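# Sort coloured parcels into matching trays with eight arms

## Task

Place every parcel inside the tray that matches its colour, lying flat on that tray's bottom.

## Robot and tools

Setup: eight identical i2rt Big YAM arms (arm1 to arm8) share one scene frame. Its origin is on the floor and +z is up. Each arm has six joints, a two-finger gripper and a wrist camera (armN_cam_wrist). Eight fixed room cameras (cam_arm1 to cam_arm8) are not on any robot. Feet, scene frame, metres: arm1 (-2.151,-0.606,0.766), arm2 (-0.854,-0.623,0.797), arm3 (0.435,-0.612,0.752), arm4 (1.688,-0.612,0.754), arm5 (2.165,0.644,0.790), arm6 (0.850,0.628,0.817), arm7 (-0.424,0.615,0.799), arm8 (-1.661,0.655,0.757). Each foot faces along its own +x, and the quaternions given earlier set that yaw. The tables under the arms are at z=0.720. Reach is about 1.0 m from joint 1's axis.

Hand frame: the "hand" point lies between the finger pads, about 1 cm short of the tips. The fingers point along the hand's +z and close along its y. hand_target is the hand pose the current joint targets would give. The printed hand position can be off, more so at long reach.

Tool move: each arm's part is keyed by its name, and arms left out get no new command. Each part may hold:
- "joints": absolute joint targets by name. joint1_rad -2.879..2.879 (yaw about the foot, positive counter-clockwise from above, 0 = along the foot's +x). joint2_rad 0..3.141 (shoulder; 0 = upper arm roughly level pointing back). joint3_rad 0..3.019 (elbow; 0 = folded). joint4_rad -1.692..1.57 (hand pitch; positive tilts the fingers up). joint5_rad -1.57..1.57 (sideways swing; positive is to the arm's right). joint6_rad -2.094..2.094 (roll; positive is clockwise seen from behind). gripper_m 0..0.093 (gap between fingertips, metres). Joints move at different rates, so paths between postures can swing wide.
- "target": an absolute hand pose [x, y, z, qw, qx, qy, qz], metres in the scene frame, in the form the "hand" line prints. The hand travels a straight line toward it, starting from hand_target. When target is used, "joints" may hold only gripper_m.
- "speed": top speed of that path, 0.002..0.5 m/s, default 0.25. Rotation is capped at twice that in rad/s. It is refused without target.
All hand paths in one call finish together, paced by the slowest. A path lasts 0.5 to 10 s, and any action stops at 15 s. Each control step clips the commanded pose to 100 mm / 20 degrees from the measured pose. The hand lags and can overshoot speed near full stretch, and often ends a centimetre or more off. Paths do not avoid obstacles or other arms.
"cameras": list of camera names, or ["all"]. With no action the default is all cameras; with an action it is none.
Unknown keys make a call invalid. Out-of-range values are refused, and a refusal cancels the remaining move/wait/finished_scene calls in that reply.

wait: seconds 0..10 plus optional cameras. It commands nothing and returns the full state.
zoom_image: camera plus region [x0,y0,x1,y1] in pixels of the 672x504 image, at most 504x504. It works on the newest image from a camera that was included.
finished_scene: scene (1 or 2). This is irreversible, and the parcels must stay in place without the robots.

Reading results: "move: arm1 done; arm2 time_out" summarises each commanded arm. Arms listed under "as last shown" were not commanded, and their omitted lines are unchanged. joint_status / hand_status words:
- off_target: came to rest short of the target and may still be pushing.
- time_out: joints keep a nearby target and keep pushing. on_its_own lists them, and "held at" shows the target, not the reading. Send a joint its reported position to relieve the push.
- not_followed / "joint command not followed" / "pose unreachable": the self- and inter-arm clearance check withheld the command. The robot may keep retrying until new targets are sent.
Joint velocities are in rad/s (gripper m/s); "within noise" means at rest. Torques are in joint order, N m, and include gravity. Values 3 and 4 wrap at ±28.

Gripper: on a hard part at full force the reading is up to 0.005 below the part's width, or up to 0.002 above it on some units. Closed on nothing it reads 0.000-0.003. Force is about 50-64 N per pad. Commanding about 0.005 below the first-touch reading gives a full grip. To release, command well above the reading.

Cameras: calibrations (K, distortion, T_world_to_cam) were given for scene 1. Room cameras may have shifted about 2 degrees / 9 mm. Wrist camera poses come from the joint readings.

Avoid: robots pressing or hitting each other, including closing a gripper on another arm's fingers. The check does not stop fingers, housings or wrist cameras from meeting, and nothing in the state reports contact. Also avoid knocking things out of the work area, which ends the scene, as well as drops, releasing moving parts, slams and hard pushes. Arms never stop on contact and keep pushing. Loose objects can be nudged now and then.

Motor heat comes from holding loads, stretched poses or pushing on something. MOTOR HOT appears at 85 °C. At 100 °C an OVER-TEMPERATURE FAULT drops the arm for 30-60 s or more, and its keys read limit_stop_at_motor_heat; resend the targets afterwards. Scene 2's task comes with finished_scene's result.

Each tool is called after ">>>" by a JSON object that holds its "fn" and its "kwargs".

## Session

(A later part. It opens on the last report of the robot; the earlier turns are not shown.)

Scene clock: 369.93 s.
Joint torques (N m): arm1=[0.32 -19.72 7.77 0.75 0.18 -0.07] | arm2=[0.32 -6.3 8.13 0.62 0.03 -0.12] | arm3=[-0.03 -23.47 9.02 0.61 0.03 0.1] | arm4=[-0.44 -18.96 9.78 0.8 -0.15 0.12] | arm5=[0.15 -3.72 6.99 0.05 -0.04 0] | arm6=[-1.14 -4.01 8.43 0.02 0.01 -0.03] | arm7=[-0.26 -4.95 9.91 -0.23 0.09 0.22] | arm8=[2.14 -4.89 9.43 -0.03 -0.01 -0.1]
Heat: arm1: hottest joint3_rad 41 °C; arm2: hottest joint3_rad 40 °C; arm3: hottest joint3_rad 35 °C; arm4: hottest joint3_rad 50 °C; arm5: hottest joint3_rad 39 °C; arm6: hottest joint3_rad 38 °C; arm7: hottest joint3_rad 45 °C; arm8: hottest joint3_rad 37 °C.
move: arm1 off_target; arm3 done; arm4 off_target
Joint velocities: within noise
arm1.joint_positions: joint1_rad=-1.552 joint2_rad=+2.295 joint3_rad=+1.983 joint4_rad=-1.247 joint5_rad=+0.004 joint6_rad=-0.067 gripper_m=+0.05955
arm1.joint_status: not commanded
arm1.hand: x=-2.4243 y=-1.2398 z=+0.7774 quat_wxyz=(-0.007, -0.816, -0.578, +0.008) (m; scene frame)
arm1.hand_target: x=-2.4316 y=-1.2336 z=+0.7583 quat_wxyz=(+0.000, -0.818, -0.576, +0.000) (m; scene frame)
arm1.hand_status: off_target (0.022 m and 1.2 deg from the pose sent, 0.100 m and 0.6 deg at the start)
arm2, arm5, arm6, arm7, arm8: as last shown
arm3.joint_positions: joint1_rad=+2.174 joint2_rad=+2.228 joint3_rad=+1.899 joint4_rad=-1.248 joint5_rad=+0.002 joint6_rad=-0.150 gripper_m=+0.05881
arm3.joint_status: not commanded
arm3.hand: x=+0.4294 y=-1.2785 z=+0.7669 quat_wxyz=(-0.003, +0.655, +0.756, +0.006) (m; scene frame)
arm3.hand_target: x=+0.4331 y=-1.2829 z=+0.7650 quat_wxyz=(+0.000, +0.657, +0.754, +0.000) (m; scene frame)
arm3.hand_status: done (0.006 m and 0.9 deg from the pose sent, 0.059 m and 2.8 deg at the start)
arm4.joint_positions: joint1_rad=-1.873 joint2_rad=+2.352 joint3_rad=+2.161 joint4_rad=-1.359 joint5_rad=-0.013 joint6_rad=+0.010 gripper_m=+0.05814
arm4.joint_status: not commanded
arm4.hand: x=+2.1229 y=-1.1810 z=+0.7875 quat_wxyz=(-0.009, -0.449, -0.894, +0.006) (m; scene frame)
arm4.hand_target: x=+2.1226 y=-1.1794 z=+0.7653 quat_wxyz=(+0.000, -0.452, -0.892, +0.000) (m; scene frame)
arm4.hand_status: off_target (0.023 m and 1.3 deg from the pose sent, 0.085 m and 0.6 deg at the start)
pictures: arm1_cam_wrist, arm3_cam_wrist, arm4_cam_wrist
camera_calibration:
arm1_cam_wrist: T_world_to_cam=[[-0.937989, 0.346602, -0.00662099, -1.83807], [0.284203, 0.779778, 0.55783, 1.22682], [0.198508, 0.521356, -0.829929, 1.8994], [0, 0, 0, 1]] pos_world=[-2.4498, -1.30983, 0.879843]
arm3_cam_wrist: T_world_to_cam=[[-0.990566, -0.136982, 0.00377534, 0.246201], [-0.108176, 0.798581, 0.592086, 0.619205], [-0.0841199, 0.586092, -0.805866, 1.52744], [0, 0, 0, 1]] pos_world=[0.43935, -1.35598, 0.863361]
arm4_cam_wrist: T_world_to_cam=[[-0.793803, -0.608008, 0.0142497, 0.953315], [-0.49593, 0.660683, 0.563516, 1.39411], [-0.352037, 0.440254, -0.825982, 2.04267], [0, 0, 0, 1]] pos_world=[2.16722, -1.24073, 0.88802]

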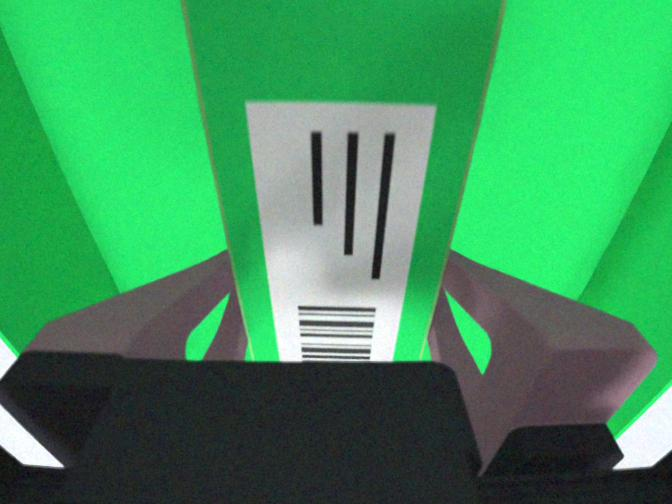

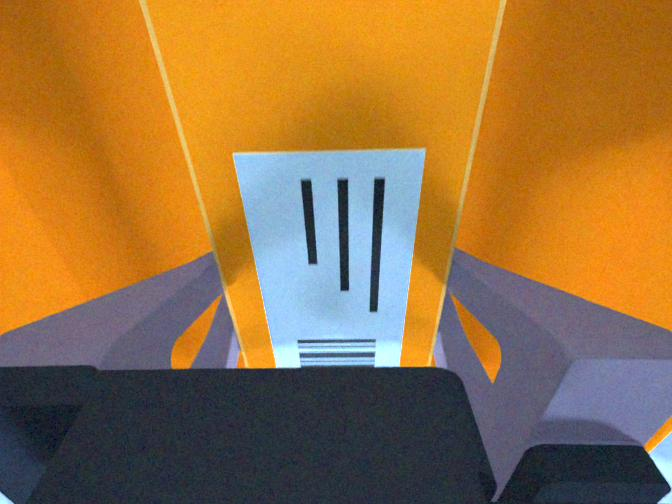

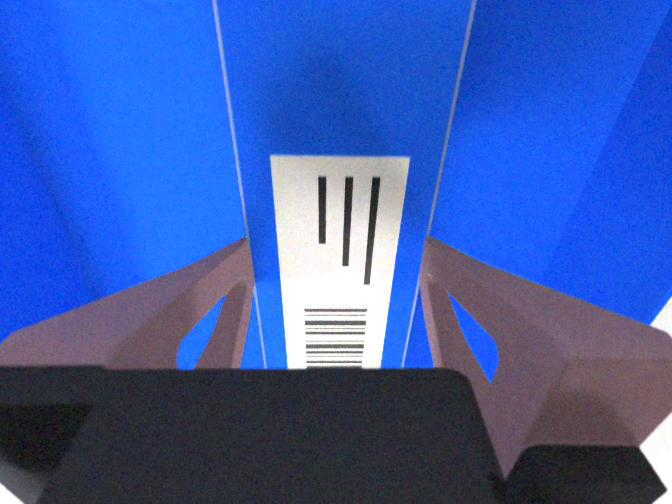

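>>> {"fn": "move", "kwargs": {"arm3": {"target":[0.433,-1.283,0.755,0,0.6574,0.7536,0],"speed":0.06}}}

>>> {"fn": "move", "kwargs": {"arm1": {"joints":{"gripper_m":0.093}}, "arm3": {"joints":{"gripper_m":0.093}}, "arm4": {"joints":{"gripper_m":0.093}}}}

>>> {"fn": "move", "kwargs": {"arm1": {"target":[-2.425,-1.236,0.91,0,0.8177,0.5757,0],"speed":0.15}, "arm3": {"target":[0.431,-1.281,0.91,0,0.6574,0.7536,0],"speed":0.15}, "arm4": {"target":[2.123,-1.18,0.91,0,0.4524,0.8918,0],"speed":0.15}}}

>>> {"fn": "move", "kwargs": {"arm1": {"joints":{"joint2_rad":1.0,"joint3_rad":0.95,"joint4_rad":-1.52}}, "arm3": {"joints":{"joint2_rad":1.0,"joint3_rad":0.95,"joint4_rad":-1.52}}, "arm4": {"joints":{"joint2_rad":1.0,"joint3_rad":0.95,"joint4_rad":-1.52}}}}

>>> {"fn": "move", "kwargs": {"arm3": {"joints":{"joint1_rad":-1.223,"joint6_rad":0.0}}, "cameras": ["cam_arm1","cam_arm3","cam_arm4"]}}

>>> {"fn": "move", "kwargs": {"arm3": {"target":[0.601,0.008,0.87,0,-0.6088,0.7934,0]}, "cameras": ["arm3_cam_wrist"]}}

Scene clock: 383.50 s.
Joint torques (N m): arm1=[0.62 -19.9 7.76 0.81 0.18 -0.08] | arm2=[0.32 -6.3 8.13 0.62 0.03 -0.13] | arm3=[0.15 -23.12 8.61 0.77 0.01 0.09] | arm4=[-0.44 -18.96 9.8 0.79 -0.14 0.12] | arm5=[-0.03 -4.13 7.05 0.13 -0.06 0.05] | arm6=[-1.2 -3.96 8.42 0.01 0.01 -0.03] | arm7=[-0.26 -5.07 9.96 -0.21 0.09 0.21] | arm8=[2.26 -5.07 9.37 -0.08 -0.03 -0.11]
Heat: arm1: hottest joint3_rad 39 °C; arm2: hottest joint3_rad 39 °C; arm3: hottest joint2_rad 36 °C; arm4: hottest joint3_rad 48 °C; arm5: hottest joint3_rad 39 °C; arm6: hottest joint3_rad 38 °C; arm7: hottest joint3_rad 45 °C; arm8: hottest joint3_rad 36 °C.
move: arm3 off_target
Joint velocities: within noise
arm1, arm2, arm4, arm5, arm6, arm8: as last shown
arm3.joint_positions: joint1_rad=+2.174 joint2_rad=+2.229 joint3_rad=+1.893 joint4_rad=-1.233 joint5_rad=+0.002 joint6_rad=-0.150 gripper_m=+0.05881
arm3.joint_status: not commanded
arm3.hand: x=+0.4294 y=-1.2801 z=+0.7646 quat_wxyz=(+0.000, +0.655, +0.756, +0.003) (m; scene frame)
arm3.hand_target: x=+0.4330 y=-1.2828 z=+0.7551 quat_wxyz=(+0.000, +0.657, +0.754, +0.000) (m; scene frame)
arm3.hand_status: off_target (0.011 m and 0.5 deg from the pose sent, 0.013 m and 0.9 deg at the start)
arm7.joint_positions: joint1_rad=-0.316 joint2_rad=+1.005 joint3_rad=+0.953 joint4_rad=-1.510 joint5_rad=-0.004 joint6_rad=-0.010 gripper_m=+0.09396
arm7.joint_status: not commanded
arm7.hand: x=-0.2737 y=+0.4022 z=+1.0195 quat_wxyz=(-0.004, -0.456, -0.890, -0.001) (m; scene frame)
arm7.hand_target: x=-0.2762 y=+0.4048 z=+1.0196 quat_wxyz=(+0.000, -0.460, -0.888, -0.001) (m; scene frame)
arm7.hand_status: not commanded
camera_calibration:
arm1_cam_wrist: T_world_to_cam=[[-0.937989, 0.346602, -0.00662099, -1.83807], [0.284203, 0.779778, 0.55783, 1.22682], [0.198508, 0.521356, -0.829929, 1.8994], [0, 0, 0, 1]] pos_world=[-2.4498, -1.30983, 0.879843]
arm2_cam_wrist: T_world_to_cam=[[-0.0129429, -0.999814, 0.0143218, -0.543184], [-0.809718, 0.0188835, 0.586516, -1.08426], [-0.586677, -0.00400538, -0.809811, 0.579937], [0, 0, 0, 1]] pos_world=[-0.544737, -0.520285, 1.11335]
arm3_cam_wrist: T_world_to_cam=[[-0.990573, -0.136877, 0.0054944, 0.244773], [-0.10788, 0.804185, 0.584507, 0.634714], [-0.0844242, 0.578404, -0.81137, 1.52102], [0, 0, 0, 1]] pos_world=[0.439349, -1.35669, 0.861767]
arm4_cam_wrist: T_world_to_cam=[[-0.793803, -0.608008, 0.0142497, 0.953315], [-0.49593, 0.660683, 0.563516, 1.39411], [-0.352037, 0.440254, -0.825982, 2.04267], [0, 0, 0, 1]] pos_world=[2.16722, -1.24073, 0.88802]
arm5_cam_wrist: T_world_to_cam=[[-0.964406, 0.264401, 0.00361387, 1.91475], [0.217357, 0.784881, 0.580273, -1.34121], [0.150589, 0.560405, -0.814414, 0.406991], [0, 0, 0, 1]] pos_world=[2.07684, 0.31835, 1.10281]
arm6_cam_wrist: T_world_to_cam=[[-0.971157, 0.238364, 0.00604877, 0.634286], [0.197029, 0.787947, 0.583369, -1.05229], [0.134288, 0.567735, -0.812185, 0.642505], [0, 0, 0, 1]] pos_world=[0.737043, 0.313187, 1.13187]
arm7_cam_wrist: T_world_to_cam=[[-0.801995, -0.597261, 0.00913349, 0.00820642], [-0.488636, 0.664777, 0.565072, -0.970851], [-0.343567, 0.448722, -0.824991, 0.687841], [0, 0, 0, 1]] pos_world=[-0.231492, 0.341652, 1.11599]
arm8_cam_wrist: T_world_to_cam=[[-0.979627, 0.200466, -0.0120604, -1.74285], [0.153639, 0.786762, 0.597829, -0.634775], [0.129333, 0.583797, -0.801533, 0.890521], [0, 0, 0, 1]] pos_world=[-1.72499, 0.328915, 1.07225]

Scene clock: 384.13 s.
Joint torques (N m): arm1=[0.32 -19.78 7.77 0.69 0.18 -0.06] | arm2=[0.26 -6.3 8.13 0.61 0.03 -0.12] | arm3=[0.03 -23.18 8.58 0.64 0.01 0.09] | arm4=[-0.38 -18.96 9.8 0.79 -0.14 0.12] | arm5=[0.09 -3.6 6.98 0.05 -0.05 0.02] | arm6=[-1.14 -3.96 8.43 0.02 0.01 -0.03] | arm7=[-0.26 -5.13 9.92 -0.28 0.07 0.21] | arm8=[2.32 -4.84 9.48 0.01 -0.01 -0.09]
Heat: arm1: hottest joint3_rad 39 °C; arm2: hottest joint3_rad 39 °C; arm3: hottest joint2_rad 36 °C; arm4: hottest joint3_rad 48 °C; arm5: hottest joint3_rad 39 °C; arm6: hottest joint3_rad 38 °C; arm7: hottest joint3_rad 45 °C; arm8: hottest joint3_rad 36 °C.
move: arm1 done; arm3 done; arm4 done
Joint velocities: within noise
arm1.joint_positions: joint1_rad=-1.552 joint2_rad=+2.295 joint3_rad=+1.983 joint4_rad=-1.247 joint5_rad=+0.004 joint6_rad=-0.067 gripper_m=+0.09279
arm1.joint_status: all done
arm1.hand: x=-2.4243 y=-1.2398 z=+0.7774 quat_wxyz=(-0.007, -0.816, -0.578, +0.008) (m; scene frame)
arm1.hand_target: x=-2.4316 y=-1.2336 z=+0.7583 quat_wxyz=(+0.000, -0.818, -0.576, +0.000) (m; scene frame)
arm1.hand_status: not commanded
arm2, arm5, arm6, arm7, arm8: as last shown
arm3.joint_positions: joint1_rad=+2.174 joint2_rad=+2.229 joint3_rad=+1.893 joint4_rad=-1.229 joint5_rad=+0.002 joint6_rad=-0.150 gripper_m=+0.09288
arm3.joint_status: all done
arm3.hand: x=+0.4294 y=-1.2810 z=+0.7643 quat_wxyz=(+0.001, +0.655, +0.756, +0.001) (m; scene frame)
arm3.hand_target: x=+0.4330 y=-1.2827 z=+0.7549 quat_wxyz=(+0.000, +0.657, +0.754, +0.000) (m; scene frame)
arm3.hand_status: not commanded
arm4.joint_positions: joint1_rad=-1.873 joint2_rad=+2.352 joint3_rad=+2.161 joint4_rad=-1.359 joint5_rad=-0.013 joint6_rad=+0.010 gripper_m=+0.09281
arm4.joint_status: all done
arm4.hand: x=+2.1229 y=-1.1810 z=+0.7875 quat_wxyz=(-0.009, -0.449, -0.893, +0.006) (m; scene frame)
arm4.hand_target: x=+2.1226 y=-1.1794 z=+0.7653 quat_wxyz=(+0.000, -0.452, -0.892, +0.000) (m; scene frame)
arm4.hand_status: not commanded
camera_calibration:
arm1_cam_wrist: T_world_to_cam=[[-0.937989, 0.346602, -0.00662099, -1.83807], [0.284203, 0.779778, 0.55783, 1.22682], [0.198508, 0.521356, -0.829929, 1.8994], [0, 0, 0, 1]] pos_world=[-2.4498, -1.30983, 0.879843]
arm2_cam_wrist: T_world_to_cam=[[-0.0129429, -0.999814, 0.0143218, -0.543184], [-0.809718, 0.0188835, 0.586516, -1.08426], [-0.586677, -0.00400538, -0.809811, 0.579937], [0, 0, 0, 1]] pos_world=[-0.544737, -0.520285, 1.11335]
arm3_cam_wrist: T_world_to_cam=[[-0.990583, -0.13678, 0.00602315, 0.244372], [-0.107785, 0.80621, 0.581728, 0.640298], [-0.0844248, 0.575601, -0.813361, 1.51928], [0, 0, 0, 1]] pos_world=[0.439349, -1.35729, 0.86177]
arm4_cam_wrist: T_world_to_cam=[[-0.79404, -0.6077, 0.0141774, 0.954196], [-0.495694, 0.660837, 0.563544, 1.39371], [-0.351835, 0.440449, -0.825964, 2.04242], [0, 0, 0, 1]] pos_world=[2.16712, -1.24073, 0.88802]
arm5_cam_wrist: T_world_to_cam=[[-0.964406, 0.264401, 0.00361387, 1.91475], [0.217357, 0.784881, 0.580273, -1.34121], [0.150589, 0.560405, -0.814414, 0.406991], [0, 0, 0, 1]] pos_world=[2.07684, 0.31835, 1.10281]
arm6_cam_wrist: T_world_to_cam=[[-0.971157, 0.238364, 0.00604877, 0.634286], [0.197029, 0.787947, 0.583369, -1.05229], [0.134288, 0.567735, -0.812185, 0.642505], [0, 0, 0, 1]] pos_world=[0.737043, 0.313187, 1.13187]
arm7_cam_wrist: T_world_to_cam=[[-0.801995, -0.597261, 0.00913349, 0.00820642], [-0.488636, 0.664777, 0.565072, -0.970851], [-0.343567, 0.448722, -0.824991, 0.687841], [0, 0, 0, 1]] pos_world=[-0.231492, 0.341652, 1.11599]
arm8_cam_wrist: T_world_to_cam=[[-0.979627, 0.200466, -0.0120604, -1.74285], [0.153639, 0.786762, 0.597829, -0.634775], [0.129333, 0.583797, -0.801533, 0.890521], [0, 0, 0, 1]] pos_world=[-1.72499, 0.328915, 1.07225]

Scene clock: 386.00 s.
Joint torques (N m): arm1=[1.26 -20.42 12.64 -0.27 0.17 0.04] | arm2=[0.32 -6.36 8.13 0.62 0.03 -0.12] | arm3=[-0.15 -25.23 14.05 -0.39 -0.01 0.07] | arm4=[-0.67 -19.96 14.71 -0.28 -0.14 0.09] | arm5=[-0.91 -3.72 6.84 0.09 -0.08 0.01] | arm6=[-1.14 -4.07 8.43 0.01 0.01 -0.03] | arm7=[-0.38 -5.13 9.92 -0.24 0.08 0.21] | arm8=[2.26 -4.95 9.39 -0.01 -0.01 -0.08]
Heat: arm1: hottest joint3_rad 39 °C; arm2: hottest joint3_rad 39 °C; arm3: hottest joint2_rad 36 °C; arm4: hottest joint3_rad 48 °C; arm5: hottest joint3_rad 39 °C; arm6: hottest joint3_rad 38 °C; arm7: hottest joint3_rad 45 °C; arm8: hottest joint3_rad 36 °C.
move: arm1 off_target; arm3 off_target; arm4 off_target
Joint velocities: within noise
arm1.joint_positions: joint1_rad=-1.552 joint2_rad=+2.215 joint3_rad=+2.164 joint4_rad=-1.555 joint5_rad=+0.004 joint6_rad=-0.067 gripper_m=+0.09289
arm1.joint_status: not commanded
arm1.hand: x=-2.4194 y=-1.2260 z=+0.8990 quat_wxyz=(+0.006, -0.816, -0.578, -0.012) (m; scene frame)
arm1.hand_target: x=-2.4247 y=-1.2353 z=+0.9101 quat_wxyz=(+0.000, -0.818, -0.576, +0.001) (m; scene frame)
arm1.hand_status: off_target (0.016 m and 1.6 deg from the pose sent, 0.133 m and 1.2 deg at the start)
arm2, arm5, arm6, arm7, arm8: as last shown
arm3.joint_positions: joint1_rad=+2.174 joint2_rad=+2.155 joint3_rad=+2.070 joint4_rad=-1.539 joint5_rad=+0.002 joint6_rad=-0.150 gripper_m=+0.09297
arm3.joint_status: not commanded
arm3.hand: x=+0.4288 y=-1.2671 z=+0.8783 quat_wxyz=(-0.018, +0.655, +0.755, +0.024) (m; scene frame)
arm3.hand_target: x=+0.4310 y=-1.2794 z=+0.9100 quat_wxyz=(+0.000, +0.657, +0.754, +0.000) (m; scene frame)
arm3.hand_status: off_target (0.035 m and 3.5 deg from the pose sent, 0.146 m and 0.4 deg at the start)
arm4.joint_positions: joint1_rad=-1.873 joint2_rad=+2.333 joint3_rad=+2.420 joint4_rad=-1.684 joint5_rad=-0.013 joint6_rad=+0.010 gripper_m=+0.09290
arm4.joint_status: not commanded
arm4.hand: x=+2.1180 y=-1.1717 z=+0.8991 quat_wxyz=(+0.012, -0.449, -0.893, -0.005) (m; scene frame)
arm4.hand_target: x=+2.1226 y=-1.1794 z=+0.9099 quat_wxyz=(-0.002, -0.452, -0.892, +0.001) (m; scene frame)
arm4.hand_status: off_target (0.015 m and 1.5 deg from the pose sent, 0.123 m and 1.3 deg at the start; a joint's target at an end of its range on 16 of 56 steps)
camera_calibration:
arm1_cam_wrist: T_world_to_cam=[[-0.937988, 0.34656, -0.00864311, -1.83566], [0.273517, 0.755153, 0.595762, 1.05671], [0.212994, 0.556454, -0.803114, 2.04608], [0, 0, 0, 1]] pos_world=[-2.44666, -1.30037, 0.997822]
arm2_cam_wrist: T_world_to_cam=[[-0.0129429, -0.999814, 0.0143218, -0.543184], [-0.809718, 0.0188835, 0.586516, -1.08426], [-0.586677, -0.00400538, -0.809811, 0.579937], [0, 0, 0, 1]] pos_world=[-0.544737, -0.520285, 1.11335]
arm3_cam_wrist: T_world_to_cam=[[-0.990526, -0.137301, -0.00267979, 0.252067], [-0.108389, 0.769668, 0.629176, 0.474951], [-0.0843237, 0.623506, -0.777258, 1.6329], [0, 0, 0, 1]] pos_world=[0.43885, -1.34907, 0.971029]
arm4_cam_wrist: T_world_to_cam=[[-0.794113, -0.607617, 0.0136582, 0.955238], [-0.478827, 0.639318, 0.601662, 1.22705], [-0.374312, 0.471247, -0.798634, 2.18788], [0, 0, 0, 1]] pos_world=[2.16506, -1.23509, 0.996]
arm5_cam_wrist: T_world_to_cam=[[-0.964406, 0.264401, 0.00361387, 1.91475], [0.217357, 0.784881, 0.580273, -1.34121], [0.150589, 0.560405, -0.814414, 0.406991], [0, 0, 0, 1]] pos_world=[2.07684, 0.31835, 1.10281]
arm6_cam_wrist: T_world_to_cam=[[-0.971157, 0.238364, 0.00604877, 0.634286], [0.197029, 0.787947, 0.583369, -1.05229], [0.134288, 0.567735, -0.812185, 0.642505], [0, 0, 0, 1]] pos_world=[0.737043, 0.313187, 1.13187]
arm7_cam_wrist: T_world_to_cam=[[-0.801995, -0.597261, 0.00913349, 0.00820642], [-0.488636, 0.664777, 0.565072, -0.970851], [-0.343567, 0.448722, -0.824991, 0.687841], [0, 0, 0, 1]] pos_world=[-0.231492, 0.341652, 1.11599]
arm8_cam_wrist: T_world_to_cam=[[-0.979627, 0.200466, -0.0120604, -1.74285], [0.153639, 0.786762, 0.597829, -0.634775], [0.129333, 0.583797, -0.801533, 0.890521], [0, 0, 0, 1]] pos_world=[-1.72499, 0.328915, 1.07225]

Scene clock: 387.97 s.
Joint torques (N m): arm1=[1.2 -4.07 7.82 0.49 0.16 0.03] | arm2=[0.32 -6.3 8.13 0.61 0.03 -0.12] | arm3=[-0.15 -7.77 9.28 0.34 -0.01 0.07] | arm4=[-0.38 -4.37 9.54 0.49 -0.14 0.09] | arm5=[-0.67 -3.6 6.94 -0.1 -0.08 0.05] | arm6=[-1.2 -4.07 8.42 0.02 0.01 -0.03] | arm7=[-0.26 -5.13 9.88 -0.21 0.08 0.21] | arm8=[2.14 -4.95 9.42 0.02 -0.03 -0.09]
Heat: arm1: hottest joint3_rad 39 °C; arm2: hottest joint3_rad 39 °C; arm3: hottest joint2_rad 36 °C; arm4: hottest joint3_rad 48 °C; arm5: hottest joint3_rad 39 °C; arm6: hottest joint3_rad 38 °C; arm7: hottest joint3_rad 45 °C; arm8: hottest joint3_rad 36 °C.
move: arm1 done; arm3 done; arm4 done
Joint velocities: within noise
arm1.joint_positions: joint1_rad=-1.552 joint2_rad=+1.005 joint3_rad=+0.962 joint4_rad=-1.525 joint5_rad=+0.004 joint6_rad=-0.067 gripper_m=+0.09289
arm1.joint_status: all done
arm1.hand: x=-2.2550 y=-0.8407 z=+0.9925 quat_wxyz=(-0.004, -0.816, -0.578, +0.004) (m; scene frame)
arm1.hand_target: x=-2.2547 y=-0.8384 z=+0.9890 quat_wxyz=(-0.002, -0.818, -0.576, +0.004) (m; scene frame)
arm1.hand_status: not commanded
arm2, arm5, arm6, arm7, arm8: as last shown
arm3.joint_positions: joint1_rad=+2.174 joint2_rad=+1.016 joint3_rad=+0.948 joint4_rad=-1.526 joint5_rad=+0.002 joint6_rad=-0.150 gripper_m=+0.09297
arm3.joint_status: all done
arm3.hand: x=+0.4314 y=-0.8685 z=+0.9667 quat_wxyz=(-0.008, +0.655, +0.756, +0.012) (m; scene frame)
arm3.hand_target: x=+0.4320 y=-0.8690 z=+0.9711 quat_wxyz=(-0.001, +0.657, +0.754, +0.002) (m; scene frame)
arm3.hand_status: not commanded
arm4.joint_positions: joint1_rad=-1.873 joint2_rad=+1.009 joint3_rad=+0.959 joint4_rad=-1.526 joint5_rad=-0.013 joint6_rad=+0.010 gripper_m=+0.09290
arm4.joint_status: all done
arm4.hand: x=+1.8475 y=-0.8134 z=+0.9758 quat_wxyz=(+0.003, -0.449, -0.893, +0.000) (m; scene frame)
arm4.hand_target: x=+1.8464 y=-0.8122 z=+0.9746 quat_wxyz=(+0.000, -0.452, -0.892, +0.000) (m; scene frame)
arm4.hand_status: not commanded
camera_calibration:
arm1_cam_wrist: T_world_to_cam=[[-0.937999, 0.346574, -0.00669859, -1.81611], [0.282321, 0.775026, 0.565359, 0.731841], [0.20113, 0.528414, -0.824818, 1.84302], [0, 0, 0, 1]] pos_world=[-2.28081, -0.911659, 1.09424]
arm2_cam_wrist: T_world_to_cam=[[-0.0129429, -0.999814, 0.0143218, -0.543184], [-0.809718, 0.0188835, 0.586516, -1.08426], [-0.586677, -0.00400538, -0.809811, 0.579937], [0, 0, 0, 1]] pos_world=[-0.544737, -0.520285, 1.11335]
arm3_cam_wrist: T_world_to_cam=[[-0.990551, -0.137132, 0.00182175, 0.305302], [-0.108082, 0.788751, 0.605136, 0.15254], [-0.0844205, 0.599222, -0.79612, 1.45043], [0, 0, 0, 1]] pos_world=[0.44135, -0.947577, 1.06185]
arm4_cam_wrist: T_world_to_cam=[[-0.794098, -0.607634, 0.0137542, 0.956882], [-0.486276, 0.648749, 0.585371, 0.859648], [-0.364615, 0.458154, -0.810649, 1.96224], [0, 0, 0, 1]] pos_world=[1.89334, -0.875267, 1.07431]
arm5_cam_wrist: T_world_to_cam=[[-0.964406, 0.264401, 0.00361387, 1.91475], [0.217357, 0.784881, 0.580273, -1.34121], [0.150589, 0.560405, -0.814414, 0.406991], [0, 0, 0, 1]] pos_world=[2.07684, 0.31835, 1.10281]
arm6_cam_wrist: T_world_to_cam=[[-0.971157, 0.238364, 0.00604877, 0.634286], [0.197029, 0.787947, 0.583369, -1.05229], [0.134288, 0.567735, -0.812185, 0.642505], [0, 0, 0, 1]] pos_world=[0.737043, 0.313187, 1.13187]
arm7_cam_wrist: T_world_to_cam=[[-0.801995, -0.597261, 0.00913349, 0.00820642], [-0.488636, 0.664777, 0.565072, -0.970851], [-0.343567, 0.448722, -0.824991, 0.687841], [0, 0, 0, 1]] pos_world=[-0.231492, 0.341652, 1.11599]
arm8_cam_wrist: T_world_to_cam=[[-0.979627, 0.200466, -0.0120604, -1.74285], [0.153639, 0.786762, 0.597829, -0.634775], [0.129333, 0.583797, -0.801533, 0.890521], [0, 0, 0, 1]] pos_world=[-1.72499, 0.328915, 1.07225]

Scene clock: 390.57 s.
Joint torques (N m): arm1=[1.26 -4.25 7.83 0.55 0.18 0.09] | arm2=[0.26 -6.36 8.13 0.61 0.03 -0.12] | arm3=[-1.73 -7.59 9.28 0.21 -0.02 0.12] | arm4=[-0.32 -4.37 9.52 0.49 -0.14 0.09] | arm5=[-0.26 -4.01 6.94 0.06 -0.08 0.03] | arm6=[-1.2 -3.96 8.43 0.02 0.01 -0.03] | arm7=[-0.26 -5.13 9.91 -0.28 0.09 0.21] | arm8=[2.2 -5.36 9.44 -0.06 -0.01 -0.11]
Heat: arm1: hottest joint3_rad 39 °C; arm2: hottest joint3_rad 39 °C; arm3: hottest joint2_rad 36 °C; arm4: hottest joint3_rad 48 °C; arm5: hottest joint3_rad 39 °C; arm6: hottest joint3_rad 37 °C; arm7: hottest joint3_rad 45 °C; arm8: hottest joint3_rad 36 °C.
move: arm3 done
Joint velocities: within noise
arm1, arm2, arm4, arm5, arm6, arm7, arm8: as last shown
arm3.joint_positions: joint1_rad=-1.209 joint2_rad=+1.016 joint3_rad=+0.948 joint4_rad=-1.523 joint5_rad=+0.003 joint6_rad=-0.015 gripper_m=+0.09303
arm3.joint_status: all done
arm3.hand: x=+0.4981 y=-0.3647 z=+0.9700 quat_wxyz=(+0.003, +0.620, -0.785, +0.007) (m; scene frame)
arm3.hand_target: x=+0.5019 y=-0.3662 z=+0.9745 quat_wxyz=(-0.006, +0.608, -0.794, +0.001) (m; scene frame)
arm3.hand_status: not commanded
pictures: cam_arm1, cam_arm3, cam_arm4

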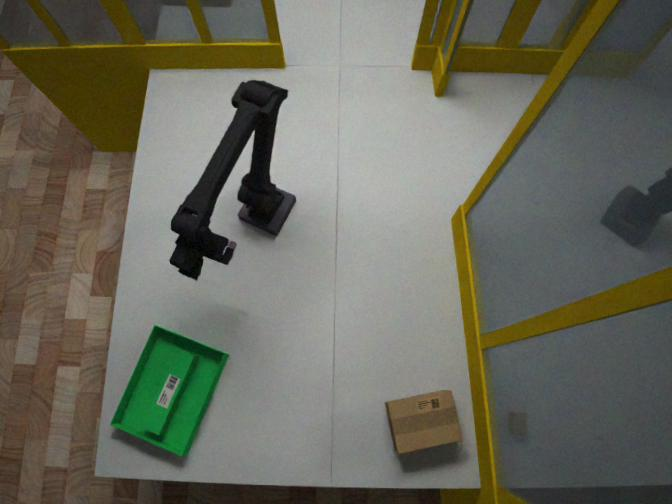

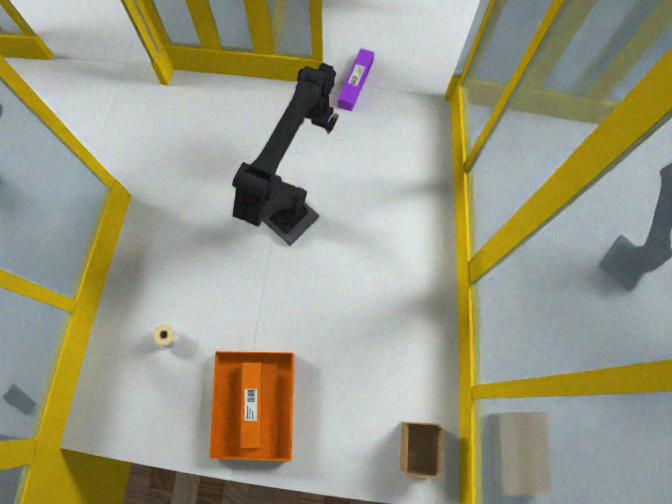

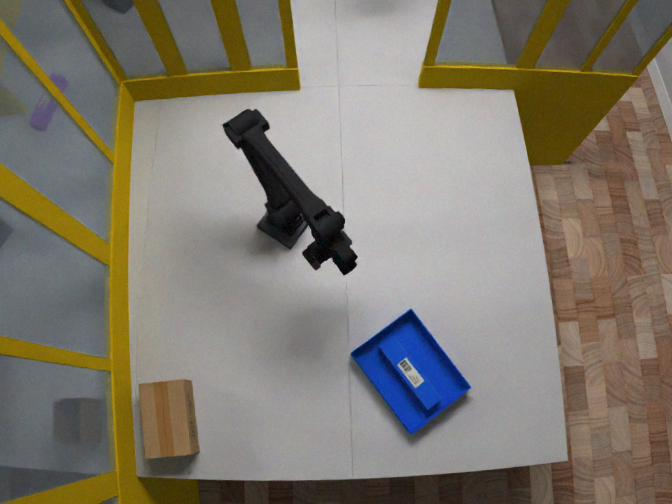

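Scene clock: 393.20 s.
Joint torques (N m): arm1=[1.38 -4.19 7.83 0.53 0.18 0.04] | arm2=[0.32 -6.3 8.13 0.61 0.03 -0.12] | arm3=[-1.67 -21.89 13.85 -0.36 -0.27 0.11] | arm4=[-0.32 -4.37 9.52 0.49 -0.14 0.09] | arm5=[-0.73 -3.6 6.93 -0.05 -0.06 0.02] | arm6=[-1.2 -4.01 8.42 0.01 0 -0.03] | arm7=[-0.38 -5.01 9.95 -0.28 0.08 0.22] | arm8=[2.32 -5.01 9.36 -0.03 -0.02 -0.1]
Heat: arm1: hottest joint3_rad 39 °C; arm2: hottest joint3_rad 39 °C; arm3: hottest joint2_rad 35 °C; arm4: hottest joint3_rad 48 °C; arm5: hottest joint3_rad 39 °C; arm6: hottest joint3_rad 37 °C; arm7: hottest joint3_rad 45 °C; arm8: hottest joint3_rad 36 °C.
move: arm3 off_target
Joint velocities: within noise
arm1, arm4, arm7: as last shown
arm2.joint_positions: joint1_rad=-2.063 joint2_rad=+1.006 joint3_rad=+0.953 joint4_rad=-1.523 joint5_rad=+0.001 joint6_rad=+0.426 gripper_m=+0.09291
arm2.joint_status: not commanded
arm2.hand: x=-0.6191 y=-0.5195 z=+1.0183 quat_wxyz=(+0.002, -0.004, -1.000, +0.001) (m; scene frame)
arm2.hand_target: x=-0.6199 y=-0.5195 z=+1.0185 quat_wxyz=(-0.001, +0.000, -1.000, +0.000) (m; scene frame)
arm2.hand_status: not commanded
arm3.joint_positions: joint1_rad=-1.210 joint2_rad=+2.075 joint3_rad=+1.850 joint4_rad=-1.388 joint5_rad=+0.000 joint6_rad=-0.015 gripper_m=+0.09303
arm3.joint_status: not commanded
arm3.hand: x=+0.5901 y=-0.0055 z=+0.8548 quat_wxyz=(+0.012, +0.619, -0.785, +0.012) (m; scene frame)
arm3.hand_target: x=+0.6009 y=+0.0070 z=+0.8703 quat_wxyz=(-0.001, +0.609, -0.793, +0.000) (m; scene frame)
arm3.hand_status: off_target (0.023 m and 2.5 deg from the pose sent, 0.399 m and 1.8 deg at the start)
arm5.joint_positions: joint1_rad=+1.567 joint2_rad=+1.009 joint3_rad=+0.947 joint4_rad=-1.513 joint5_rad=+0.000 joint6_rad=-0.008 gripper_m=+0.09288
arm5.joint_status: not commanded
arm5.hand: x=+2.0962 y=+0.3942 z=+1.0062 quat_wxyz=(-0.003, +0.792, +0.611, +0.005) (m; scene frame)
arm5.hand_target: x=+2.0977 y=+0.3955 z=+1.0095 quat_wxyz=(-0.002, +0.792, +0.610, +0.003) (m; scene frame)
arm5.hand_status: not commanded
arm6.joint_positions: joint1_rad=-1.324 joint2_rad=+1.014 joint3_rad=+0.949 joint4_rad=-1.516 joint5_rad=+0.000 joint6_rad=-0.124 gripper_m=+0.09288
arm6.joint_status: not commanded
arm6.hand: x=+0.7563 y=+0.3880 z=+1.0344 quat_wxyz=(+0.003, -0.789, -0.614, -0.004) (m; scene frame)
arm6.hand_target: x=+0.7552 y=+0.3905 z=+1.0382 quat_wxyz=(+0.000, -0.793, -0.609, +0.000) (m; scene frame)
arm6.hand_status: not commanded
arm8.joint_positions: joint1_rad=+0.416 joint2_rad=+1.011 joint3_rad=+0.955 joint4_rad=-1.525 joint5_rad=-0.002 joint6_rad=+0.007 gripper_m=+0.09293
arm8.joint_status: not commanded
arm8.hand: x=-1.7097 y=+0.4029 z=+0.9782 quat_wxyz=(+0.002, -0.773, -0.634, -0.004) (m; scene frame)
arm8.hand_target: x=-1.7087 y=+0.4040 z=+0.9786 quat_wxyz=(+0.000, -0.769, -0.639, +0.000) (m; scene frame)
arm8.hand_status: not commanded
pictures: arm3_cam_wrist
camera_calibration:
arm3_cam_wrist: T_world_to_cam=[[0.971363, -0.237222, 0.0133739, -0.587061], [-0.196004, -0.768225, 0.609436, -0.403651], [-0.134298, -0.594605, -0.792722, 0.877607], [0, 0, 0, 1]] pos_world=[0.608993, 0.0724709, 0.949549]

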